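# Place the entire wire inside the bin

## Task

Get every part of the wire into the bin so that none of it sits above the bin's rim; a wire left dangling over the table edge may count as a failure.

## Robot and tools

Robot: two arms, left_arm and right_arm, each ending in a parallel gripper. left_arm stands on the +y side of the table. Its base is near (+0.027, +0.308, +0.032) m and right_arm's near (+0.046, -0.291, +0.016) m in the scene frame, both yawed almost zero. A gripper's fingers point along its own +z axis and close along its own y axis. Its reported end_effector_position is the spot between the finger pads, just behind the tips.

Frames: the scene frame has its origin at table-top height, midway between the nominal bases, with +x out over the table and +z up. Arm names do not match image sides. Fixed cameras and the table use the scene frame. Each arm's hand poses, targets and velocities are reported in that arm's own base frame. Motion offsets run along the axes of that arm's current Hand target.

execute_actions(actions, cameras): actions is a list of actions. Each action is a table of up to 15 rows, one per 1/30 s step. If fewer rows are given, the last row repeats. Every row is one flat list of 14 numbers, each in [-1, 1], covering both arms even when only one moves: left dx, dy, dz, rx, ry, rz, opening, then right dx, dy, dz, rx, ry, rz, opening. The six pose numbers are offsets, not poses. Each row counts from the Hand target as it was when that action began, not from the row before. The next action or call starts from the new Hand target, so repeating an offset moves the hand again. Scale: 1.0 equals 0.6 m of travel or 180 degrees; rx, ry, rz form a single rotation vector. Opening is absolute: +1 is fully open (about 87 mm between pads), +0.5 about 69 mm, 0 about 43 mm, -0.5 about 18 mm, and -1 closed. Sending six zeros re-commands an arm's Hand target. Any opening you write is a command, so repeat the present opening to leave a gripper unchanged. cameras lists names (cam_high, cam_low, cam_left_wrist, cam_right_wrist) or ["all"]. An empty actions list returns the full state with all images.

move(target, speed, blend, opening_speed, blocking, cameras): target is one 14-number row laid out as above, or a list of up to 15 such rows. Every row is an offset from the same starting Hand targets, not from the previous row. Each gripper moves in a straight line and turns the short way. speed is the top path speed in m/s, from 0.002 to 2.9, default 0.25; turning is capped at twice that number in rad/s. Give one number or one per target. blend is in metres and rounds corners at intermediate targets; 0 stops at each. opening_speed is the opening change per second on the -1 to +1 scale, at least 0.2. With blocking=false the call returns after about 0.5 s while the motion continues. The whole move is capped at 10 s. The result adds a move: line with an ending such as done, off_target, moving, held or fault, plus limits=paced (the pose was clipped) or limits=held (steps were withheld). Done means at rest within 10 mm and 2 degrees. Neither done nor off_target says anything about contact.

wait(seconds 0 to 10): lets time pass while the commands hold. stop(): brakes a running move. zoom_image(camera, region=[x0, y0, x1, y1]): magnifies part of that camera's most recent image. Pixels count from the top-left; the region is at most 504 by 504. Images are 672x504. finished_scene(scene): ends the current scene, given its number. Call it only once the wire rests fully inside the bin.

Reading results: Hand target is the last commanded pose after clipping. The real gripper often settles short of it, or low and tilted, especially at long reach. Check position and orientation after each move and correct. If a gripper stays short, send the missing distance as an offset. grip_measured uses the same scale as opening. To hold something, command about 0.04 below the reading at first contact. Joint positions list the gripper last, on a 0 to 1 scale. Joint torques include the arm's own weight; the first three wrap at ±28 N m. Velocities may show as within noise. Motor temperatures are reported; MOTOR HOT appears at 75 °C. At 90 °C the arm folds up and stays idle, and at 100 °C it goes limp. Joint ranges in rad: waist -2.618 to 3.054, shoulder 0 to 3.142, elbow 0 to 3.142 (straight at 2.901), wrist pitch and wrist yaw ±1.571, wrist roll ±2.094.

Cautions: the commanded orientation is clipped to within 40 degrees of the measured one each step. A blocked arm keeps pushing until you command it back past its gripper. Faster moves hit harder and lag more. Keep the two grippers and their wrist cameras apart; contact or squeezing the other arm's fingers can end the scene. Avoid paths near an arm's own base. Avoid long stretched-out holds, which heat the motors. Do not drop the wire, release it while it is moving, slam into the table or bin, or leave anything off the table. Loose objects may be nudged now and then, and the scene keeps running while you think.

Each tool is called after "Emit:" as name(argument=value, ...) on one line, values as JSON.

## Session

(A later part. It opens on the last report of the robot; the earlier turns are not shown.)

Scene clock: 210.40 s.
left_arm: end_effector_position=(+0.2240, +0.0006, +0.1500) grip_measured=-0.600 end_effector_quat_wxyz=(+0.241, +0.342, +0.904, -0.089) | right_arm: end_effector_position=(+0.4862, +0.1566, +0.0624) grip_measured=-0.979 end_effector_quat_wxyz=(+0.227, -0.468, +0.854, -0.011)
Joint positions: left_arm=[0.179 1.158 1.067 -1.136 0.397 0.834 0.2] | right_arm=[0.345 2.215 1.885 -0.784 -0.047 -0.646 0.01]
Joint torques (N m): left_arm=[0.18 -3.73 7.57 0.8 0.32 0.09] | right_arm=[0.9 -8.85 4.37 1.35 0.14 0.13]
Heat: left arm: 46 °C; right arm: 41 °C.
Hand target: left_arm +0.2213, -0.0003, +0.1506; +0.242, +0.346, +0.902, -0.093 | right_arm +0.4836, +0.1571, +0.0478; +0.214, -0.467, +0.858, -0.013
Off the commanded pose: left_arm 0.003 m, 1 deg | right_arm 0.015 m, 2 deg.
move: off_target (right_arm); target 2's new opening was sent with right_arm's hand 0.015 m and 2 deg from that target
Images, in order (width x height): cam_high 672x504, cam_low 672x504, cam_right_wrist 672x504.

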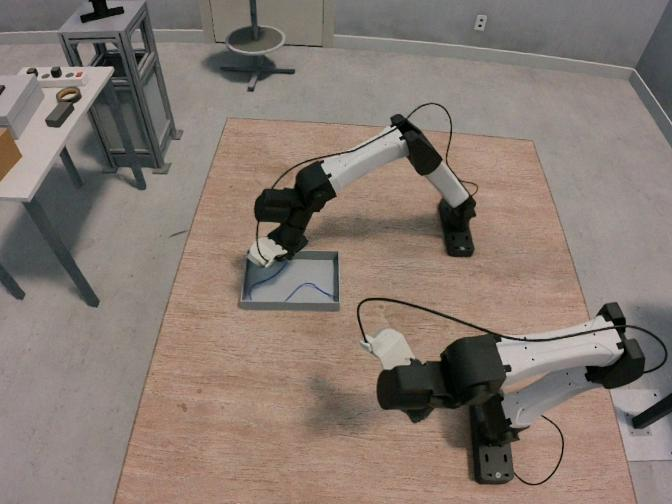

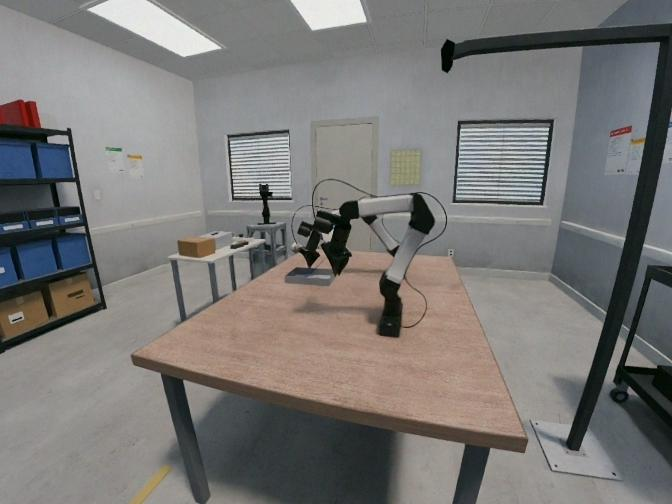

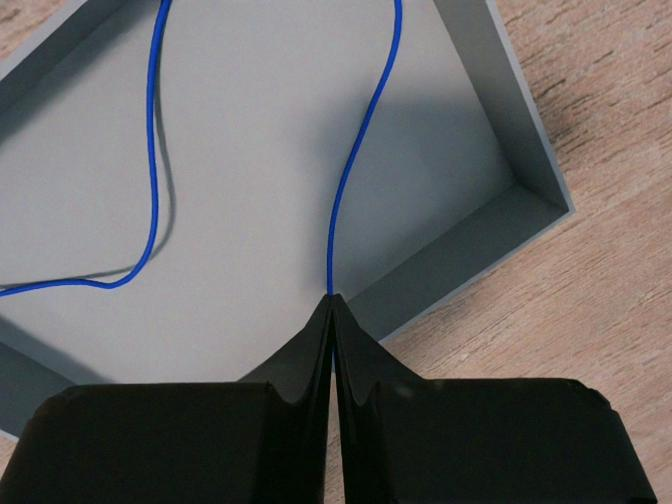

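Emit:
move(target=[[0,0,0,0,0,0,-0.6,-0.057,0.096,-0.01,0,0,0,-1],[0,0,0,0,0,0,-0.6,-0.03,0.112,0.06,0,0,0,-1]], speed=0.12, cameras=["cam_high","cam_right_wrist"])

Emit:
zoom_image(camera="cam_high", region=[220, 200, 360, 330])

Scene clock: 221.37 s.
left_arm: end_effector_position=(+0.2240, +0.0006, +0.1500) grip_measured=-0.600 end_effector_quat_wxyz=(+0.241, +0.342, +0.904, -0.089) | right_arm: end_effector_position=(+0.4540, +0.2188, +0.0192) grip_measured=-0.979 end_effector_quat_wxyz=(+0.224, -0.470, +0.854, -0.009)
Joint positions: left_arm=[0.179 1.158 1.067 -1.136 0.397 0.834 0.2] | right_arm=[0.494 2.234 1.744 -0.628 0.013 -0.515 0.01]
Joint torques (N m): left_arm=[0.17 -3.73 7.57 0.8 0.32 0.09] | right_arm=[0.43 -9.06 4.6 1.44 0.18 0.14]
Motor temperatures (°C): left_arm=[29 44 44 37 30 29 28] | right_arm=[27 42 35 31 30 28 27]
Heat: left arm: 44 °C; right arm: 42 °C.
Hand target: left_arm +0.2213, -0.0003, +0.1506; +0.242, +0.346, +0.902, -0.093 | right_arm +0.4522, +0.2160, +0.0066; +0.214, -0.468, +0.858, -0.013
Off the commanded pose: left_arm 0.003 m, 1 deg | right_arm 0.013 m, 1 deg.
move: off_target (right_arm)
Images, in order (width x height): cam_high 672x504, cam_right_wrist 672x504.

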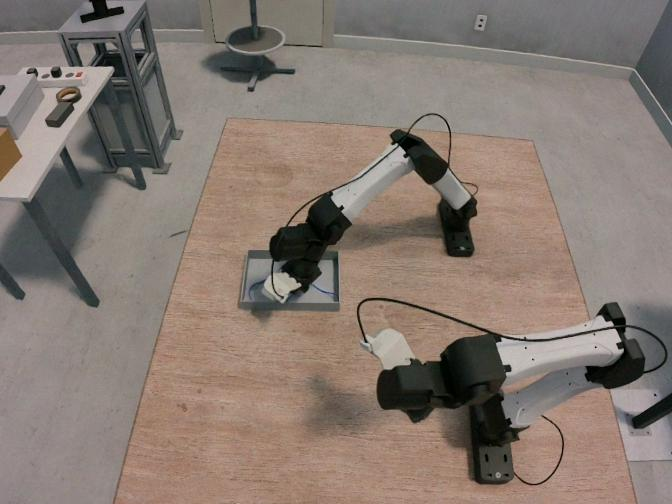

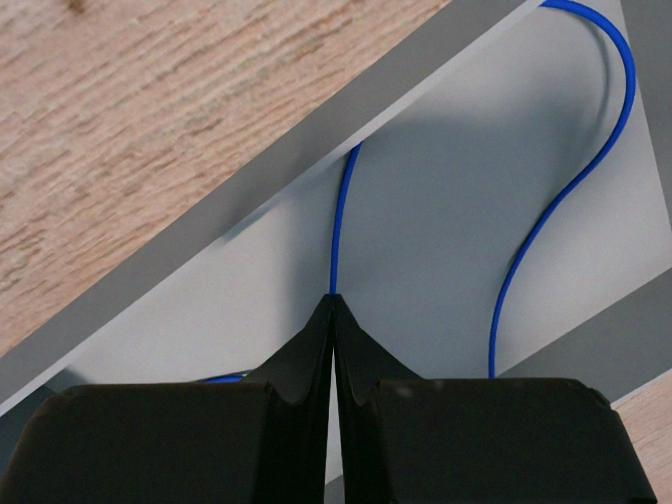

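Scaled by 3.600 from the camera's 672x504 image, which has a finer 960x720 frame.

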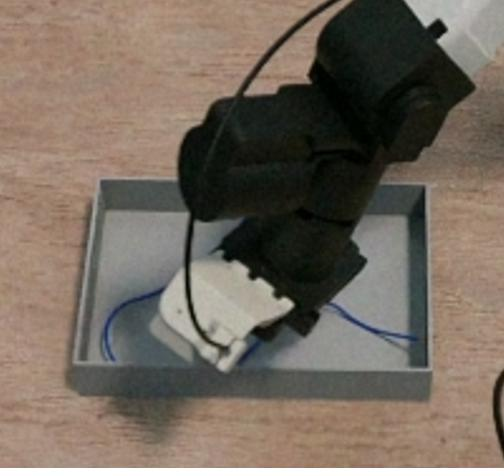

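Emit:
move(target=[[0,0,0,0,0,0,-0.6,0,0,0,0,0,0,-0.8],[0,0,0,0,0,0,-0.6,-0.07,-0.05,-0.19,0,0,0,-0.8]], speed=0.12, cameras=["cam_high","cam_right_wrist"])

Emit:
zoom_image(camera="cam_high", region=[220, 200, 360, 330])

Scene clock: 231.17 s.
left_arm: end_effector_position=(+0.2240, +0.0006, +0.1500) grip_measured=-0.600 end_effector_quat_wxyz=(+0.241, +0.342, +0.904, -0.089) | right_arm: end_effector_position=(+0.4493, +0.2162, +0.1202) grip_measured=-0.800 end_effector_quat_wxyz=(+0.205, -0.472, +0.857, -0.009)
Joint positions: left_arm=[0.179 1.158 1.067 -1.136 0.397 0.834 0.2] | right_arm=[0.494 2.234 2.159 -1.083 0.013 -0.515 0.1]
Joint velocities: left_arm=[-0.002 -0.007 0.017 -0.154 0.007 0.051 0.008] | right_arm=[within noise]
Joint torques (N m): left_arm=[0.17 -3.73 7.57 0.8 0.32 0.09] | right_arm=[-0.39 -11.28 7.23 1.14 0.17 0.03]
Heat: left arm: 44 °C; right arm: 42 °C.
Hand target: left_arm +0.2213, -0.0003, +0.1506; +0.242, +0.346, +0.902, -0.093 | right_arm +0.4525, +0.2126, +0.1316; +0.214, -0.468, +0.858, -0.013
Off the commanded pose: left_arm 0.003 m, 1 deg | right_arm 0.012 m, 1 deg.
move: off_target (right_arm)
Images, in order (width x height): cam_high 672x504, cam_right_wrist 672x504.

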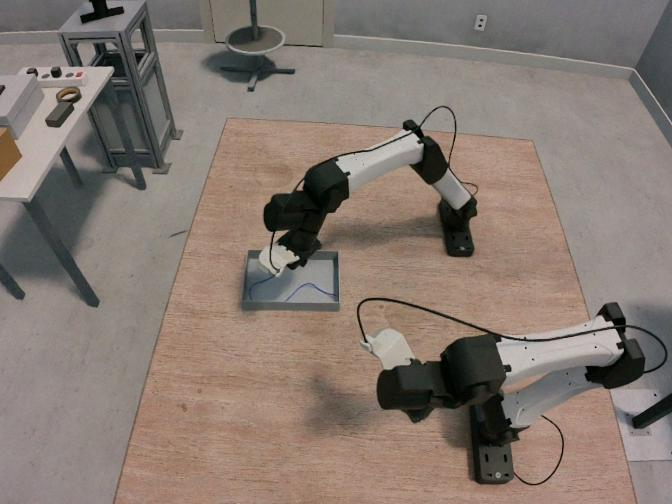

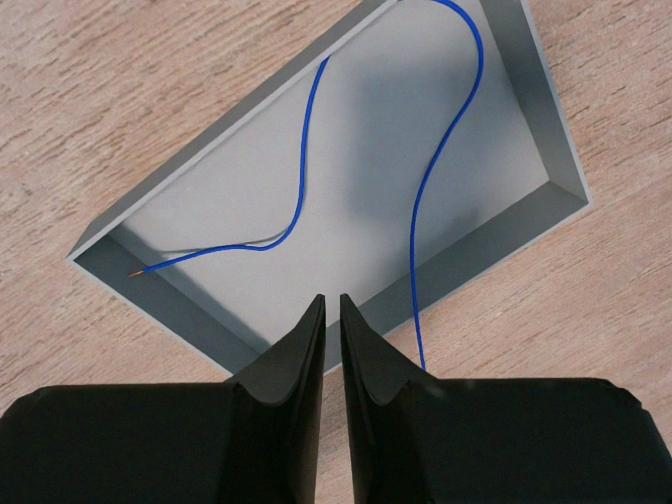

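Scaled by 3.600 from the camera's 672x504 image, which has a finer 960x720 frame.

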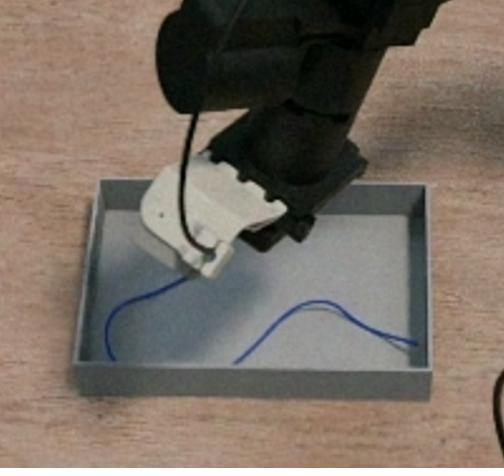

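Emit:
move(target=[[0,0,0,0,0,0,-0.6,0.067,-0.066,0.03,0,0,0,0.2],[0,0,0,0,0,0,-0.6,0.12,-0.033,0.136,0,0,0,0.2]], speed=0.12, cameras=["cam_high","cam_right_wrist"])

Scene clock: 244.73 s.
left_arm: end_effector_position=(+0.2240, +0.0006, +0.1500) grip_measured=-0.600 end_effector_quat_wxyz=(+0.241, +0.342, +0.904, -0.089) | right_arm: end_effector_position=(+0.4644, +0.1566, +0.0241) grip_measured=+0.200 end_effector_quat_wxyz=(+0.198, -0.466, +0.862, -0.016)
Joint positions: left_arm=[0.179 1.158 1.067 -1.136 0.397 0.834 0.2] | right_arm=[0.368 2.212 1.741 -0.7 -0.019 -0.619 0.6]
Joint torques (N m): left_arm=[0.17 -3.73 7.57 0.8 0.32 0.09] | right_arm=[-0.03 -12.93 4.31 1.3 -0.03 0.03]
Heat: left arm: 45 °C; right arm: 44 °C.
Hand target: left_arm +0.2213, -0.0003, +0.1506; +0.242, +0.346, +0.902, -0.093 | right_arm +0.4654, +0.1580, +0.0364; +0.214, -0.468, +0.857, -0.013
Off the commanded pose: left_arm 0.003 m, 1 deg | right_arm 0.012 m, 2 deg.
move: off_target (right_arm)
Images, in order (width x height): cam_high 672x504, cam_right_wrist 672x504.

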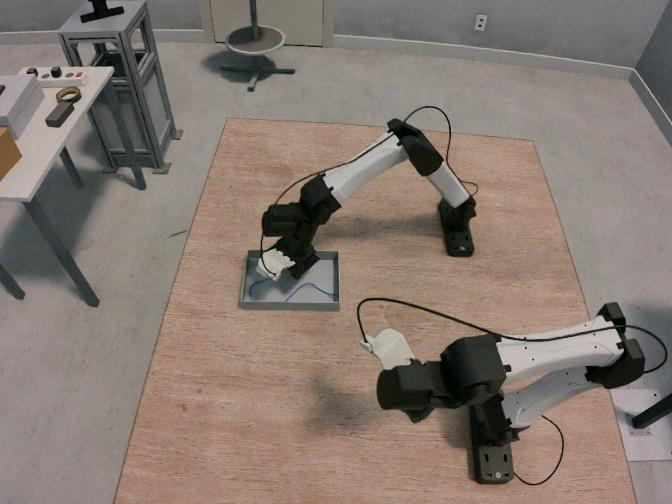

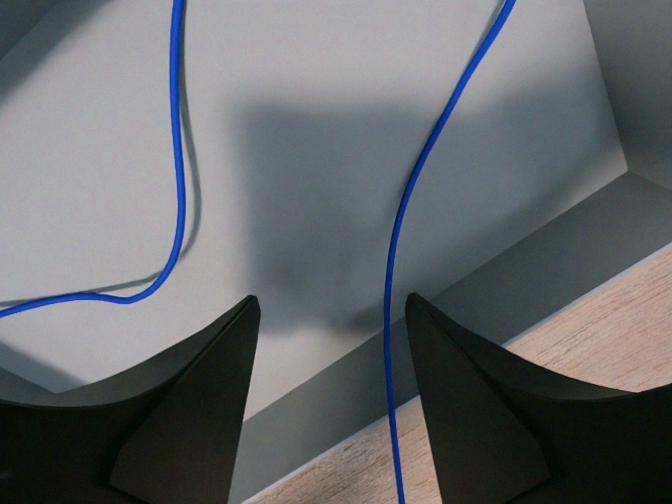

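Emit:
move(target=[[0,0,0,0,0,0,-0.6,0.006,0.0,0.018,0,0,0,0.2],[0,0,0,0,0,0,-0.6,0.006,0.0,0.018,0,0,0,-1]], speed=0.08, opening_speed=1.5, cameras=["cam_right_wrist"])

Scene clock: 258.70 s.
left_arm: end_effector_position=(+0.2240, +0.0006, +0.1500) grip_measured=-0.600 end_effector_quat_wxyz=(+0.241, +0.342, +0.904, -0.089) | right_arm: end_effector_position=(+0.4678, +0.1582, +0.0216) grip_measured=-0.979 end_effector_quat_wxyz=(+0.208, -0.467, +0.859, -0.016)
Joint positions: left_arm=[0.179 1.158 1.067 -1.136 0.397 0.834 0.2] | right_arm=[0.368 2.212 1.726 -0.665 -0.021 -0.623 0.01]
Joint torques (N m): left_arm=[0.18 -3.73 7.57 0.8 0.32 0.08] | right_arm=[-0.35 -11.52 4.16 1.32 -0.1 0.04]
Heat: left arm: 45 °C; right arm: 45 °C.
Hand target: left_arm +0.2213, -0.0003, +0.1506; +0.242, +0.346, +0.902, -0.093 | right_arm +0.4677, +0.1571, +0.0253; +0.214, -0.468, +0.857, -0.013
Off the commanded pose: left_arm 0.003 m, 1 deg | right_arm 0.004 m, 1 deg.
move: done
Images, in order (width x height): cam_right_wrist 672x504.

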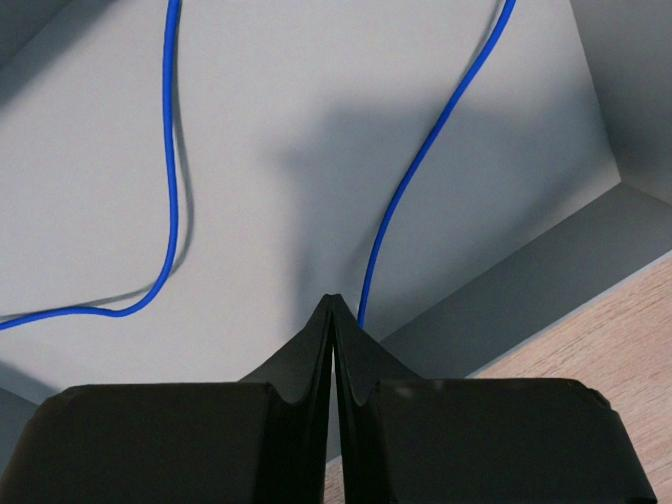

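Emit:
move(target=[[0,0,0,0,0,0,-0.6,0,-0.015,-0.01,0,0,0,0.2],[0,0,0,0,0,0,-0.6,0.018,-0.004,0.05,0,0,0,0.2],[0,0,0,0,0,0,-0.6,0.018,-0.004,0.05,0,0,0,-1]], speed=0.08, opening_speed=1.5, cameras=["cam_right_wrist","cam_high"])

Scene clock: 273.17 s.
left_arm: end_effector_position=(+0.2240, +0.0006, +0.1500) grip_measured=-0.600 end_effector_quat_wxyz=(+0.241, +0.342, +0.904, -0.089) | right_arm: end_effector_position=(+0.4803, +0.1554, +0.0124) grip_measured=-0.945 end_effector_quat_wxyz=(+0.230, -0.465, +0.855, -0.018)
Joint positions: left_arm=[0.179 1.158 1.067 -1.136 0.397 0.834 0.2] | right_arm=[0.351 2.224 1.695 -0.577 -0.032 -0.638 0.027]
Joint torques (N m): left_arm=[0.18 -3.73 7.57 0.8 0.32 0.09] | right_arm=[-0.01 -8.47 4.1 1.4 -0.04 -0.01]
Motor temperatures (°C): left_arm=[29 39 45 36 30 29 28] | right_arm=[27 46 36 31 30 28 27]
Heat: left arm: 45 °C; right arm: 46 °C.
Hand target: left_arm +0.2213, -0.0003, +0.1506; +0.242, +0.346, +0.902, -0.093 | right_arm +0.4759, +0.1523, -0.0052; +0.214, -0.468, +0.857, -0.013
Off the commanded pose: left_arm 0.003 m, 1 deg | right_arm 0.018 m, 2 deg.
move: off_target (right_arm); target 3's new opening was sent with right_arm's hand 0.023 m and 2 deg from that target
Images, in order (width x height): cam_high 672x504, cam_right_wrist 672x504.

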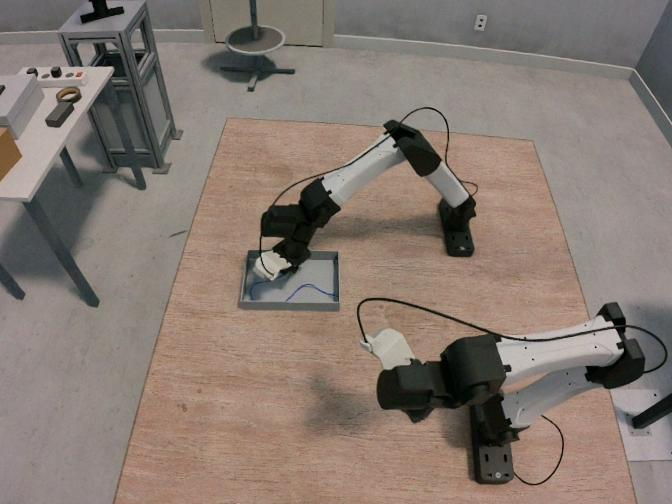

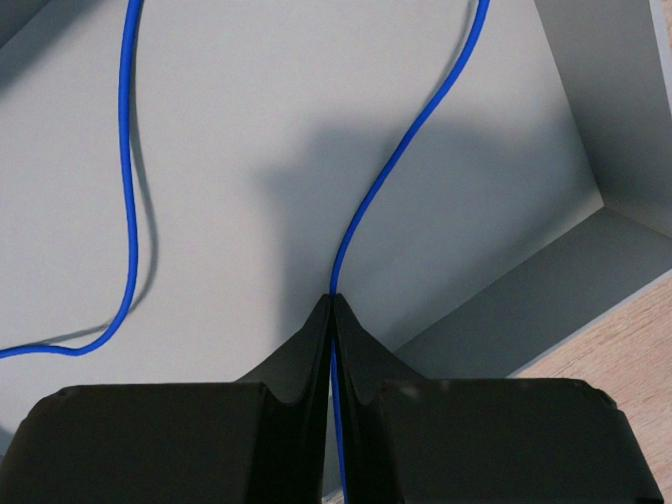

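Emit:
move(target=[[0,0,0,0,0,0,-0.6,-0.018,-0.011,-0.045,0,0,0,-1],[0,0,0,0,0,0,-0.6,-0.105,0.028,-0.002,0,0,0.2,-1],[0,0,0,0,0,0,-0.6,-0.093,0.035,0.02,0,0,0.2,-1]], speed=0.12, blend=[0.02,0,0], cameras=["cam_right_wrist","cam_high"])

Emit:
zoom_image(camera="cam_high", region=[220, 200, 360, 330])

Scene clock: 288.30 s.
left_arm: end_effector_position=(+0.2240, +0.0006, +0.1500) grip_measured=-0.600 end_effector_quat_wxyz=(+0.241, +0.342, +0.904, -0.089) | right_arm: end_effector_position=(+0.4930, +0.2101, +0.0152) grip_measured=-0.945 end_effector_quat_wxyz=(+0.218, -0.180, +0.957, +0.060)
Joint positions: left_arm=[0.179 1.158 1.067 -1.136 0.397 0.834 0.2] | right_arm=[0.392 2.396 2.016 -0.736 -0.028 0.026 0.027]
Joint torques (N m): left_arm=[0.18 -3.73 7.57 0.8 0.32 0.09] | right_arm=[0.91 -9.73 4.33 1.51 0.19 0.16]
Heat: left arm: 45 °C; right arm: 45 °C.
Hand target: left_arm +0.2213, -0.0003, +0.1506; +0.242, +0.346, +0.902, -0.093 | right_arm +0.4901, +0.2112, -0.0010; +0.208, -0.180, +0.960, +0.054
Off the commanded pose: left_arm 0.003 m, 1 deg | right_arm 0.016 m, 1 deg.
move: off_target (right_arm); blend cut to 0.0147 m at target 1
Images, in order (width x height): cam_high 672x504, cam_right_wrist 672x504.

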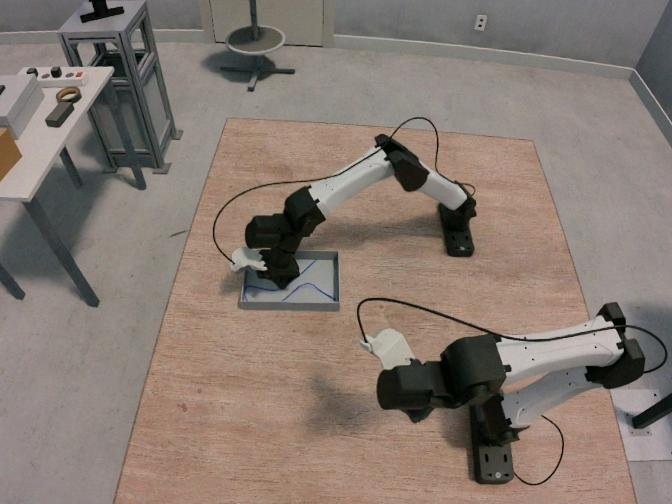

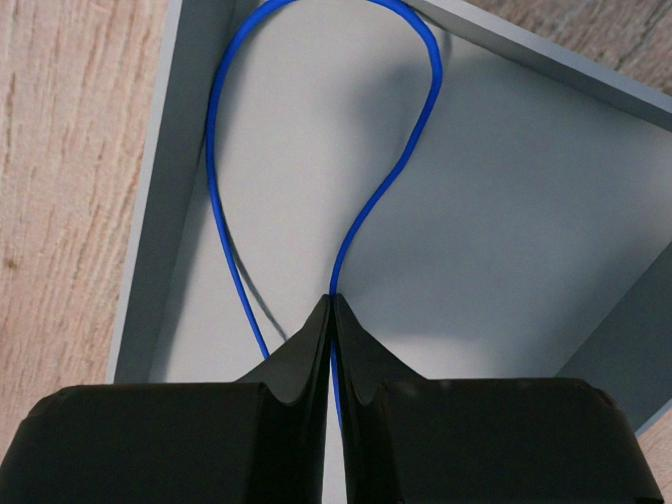

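Scaled by 3.600 from the camera's 672x504 image, which has a finer 960x720 frame.

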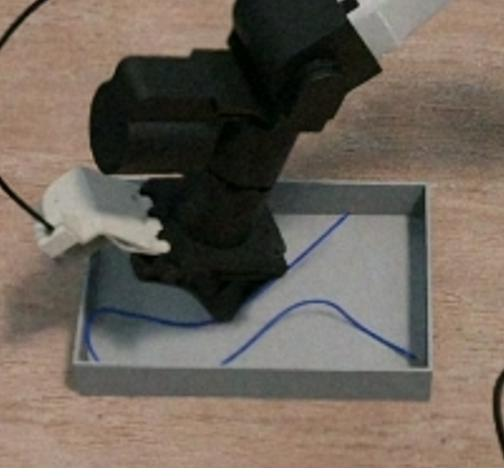

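Emit:
move(target=[[0,0,0,0,0,0,-0.6,0,0,0,0,0,0,-0.6],[0,0,0,0,0,0,-0.6,0,0,-0.2,0,0,0,-0.6],[0,0,0,0,0,0,-0.6,0.2,0.05,-0.35,0,0,0,-0.6]], speed=[0.1,0.12,0.25], opening_speed=0.8, cameras=["all"])

Emit:
zoom_image(camera="cam_high", region=[220, 220, 360, 330])

Emit:
zoom_image(camera="cam_low", region=[270, 230, 350, 310])

Scene clock: 302.50 s.
left_arm: end_effector_position=(+0.2240, +0.0006, +0.1500) grip_measured=-0.600 end_effector_quat_wxyz=(+0.241, +0.342, +0.904, -0.089) | right_arm: end_effector_position=(+0.3016, +0.1645, +0.1407) grip_measured=-0.600 end_effector_quat_wxyz=(+0.208, -0.181, +0.960, +0.058)
Joint positions: left_arm=[0.179 1.158 1.067 -1.136 0.397 0.834 0.2] | right_arm=[0.492 1.585 1.373 -0.924 0.013 0.116 0.2]
Joint torques (N m): left_arm=[0.18 -3.74 7.57 0.8 0.32 0.09] | right_arm=[0.77 -7.3 4.44 1.27 0.19 0.11]
Heat: left arm: 46 °C; right arm: 47 °C.
Hand target: left_arm +0.2213, -0.0003, +0.1506; +0.242, +0.346, +0.902, -0.093 | right_arm +0.2975, +0.1630, +0.1404; +0.208, -0.180, +0.960, +0.054
Off the commanded pose: left_arm 0.003 m, 1 deg | right_arm 0.004 m, 0 deg.
move: done

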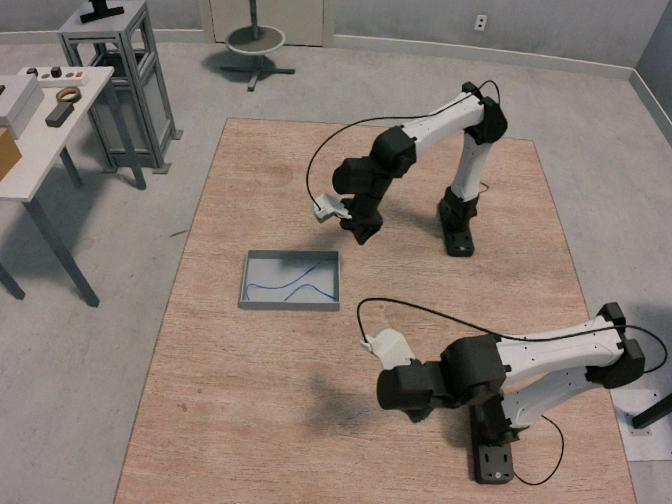

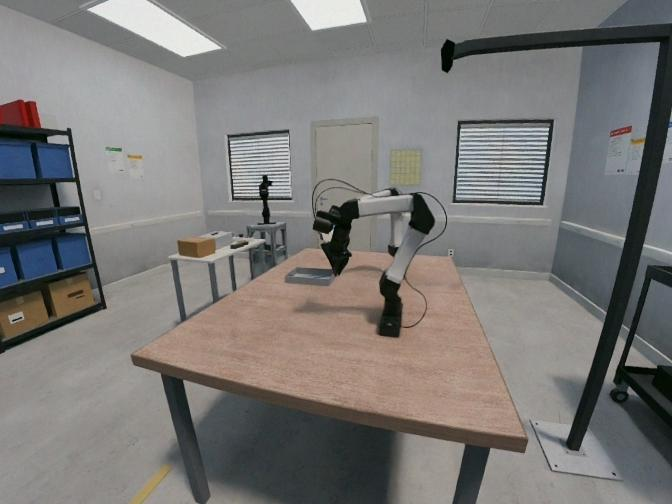

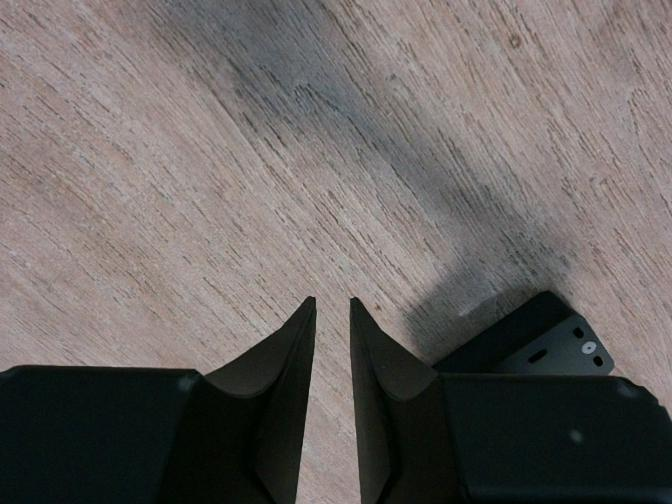

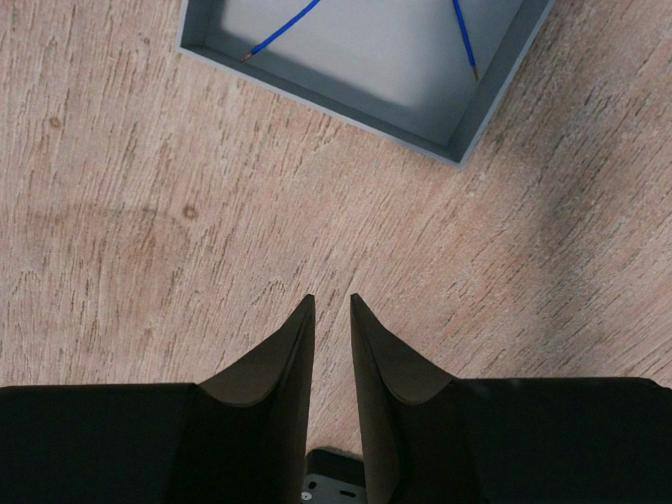

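Scaled by 3.600 from the camera's 672x504 image, which has a finer 960x720 frame.

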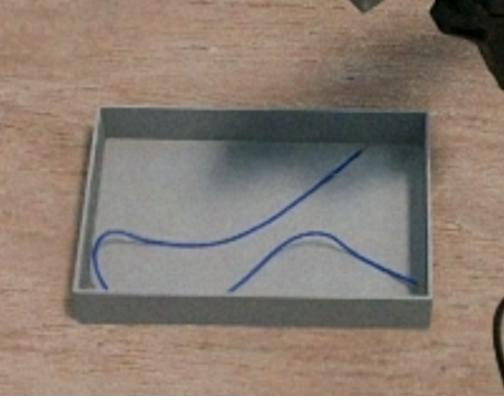

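Scaled by 6.300 from the camera's 672x504 image, which has a finer 960x720 frame.

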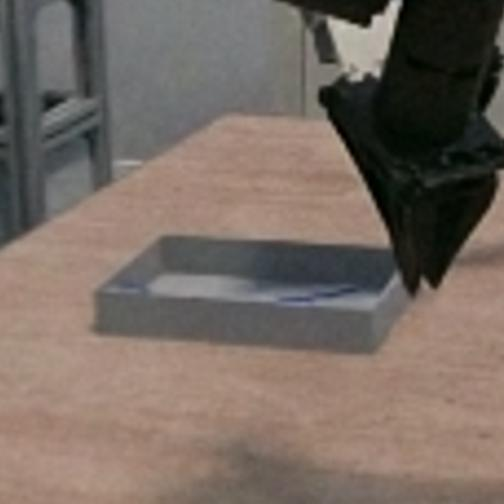

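Emit:
finished_scene(scene=2)

The scene is finished: the task was done.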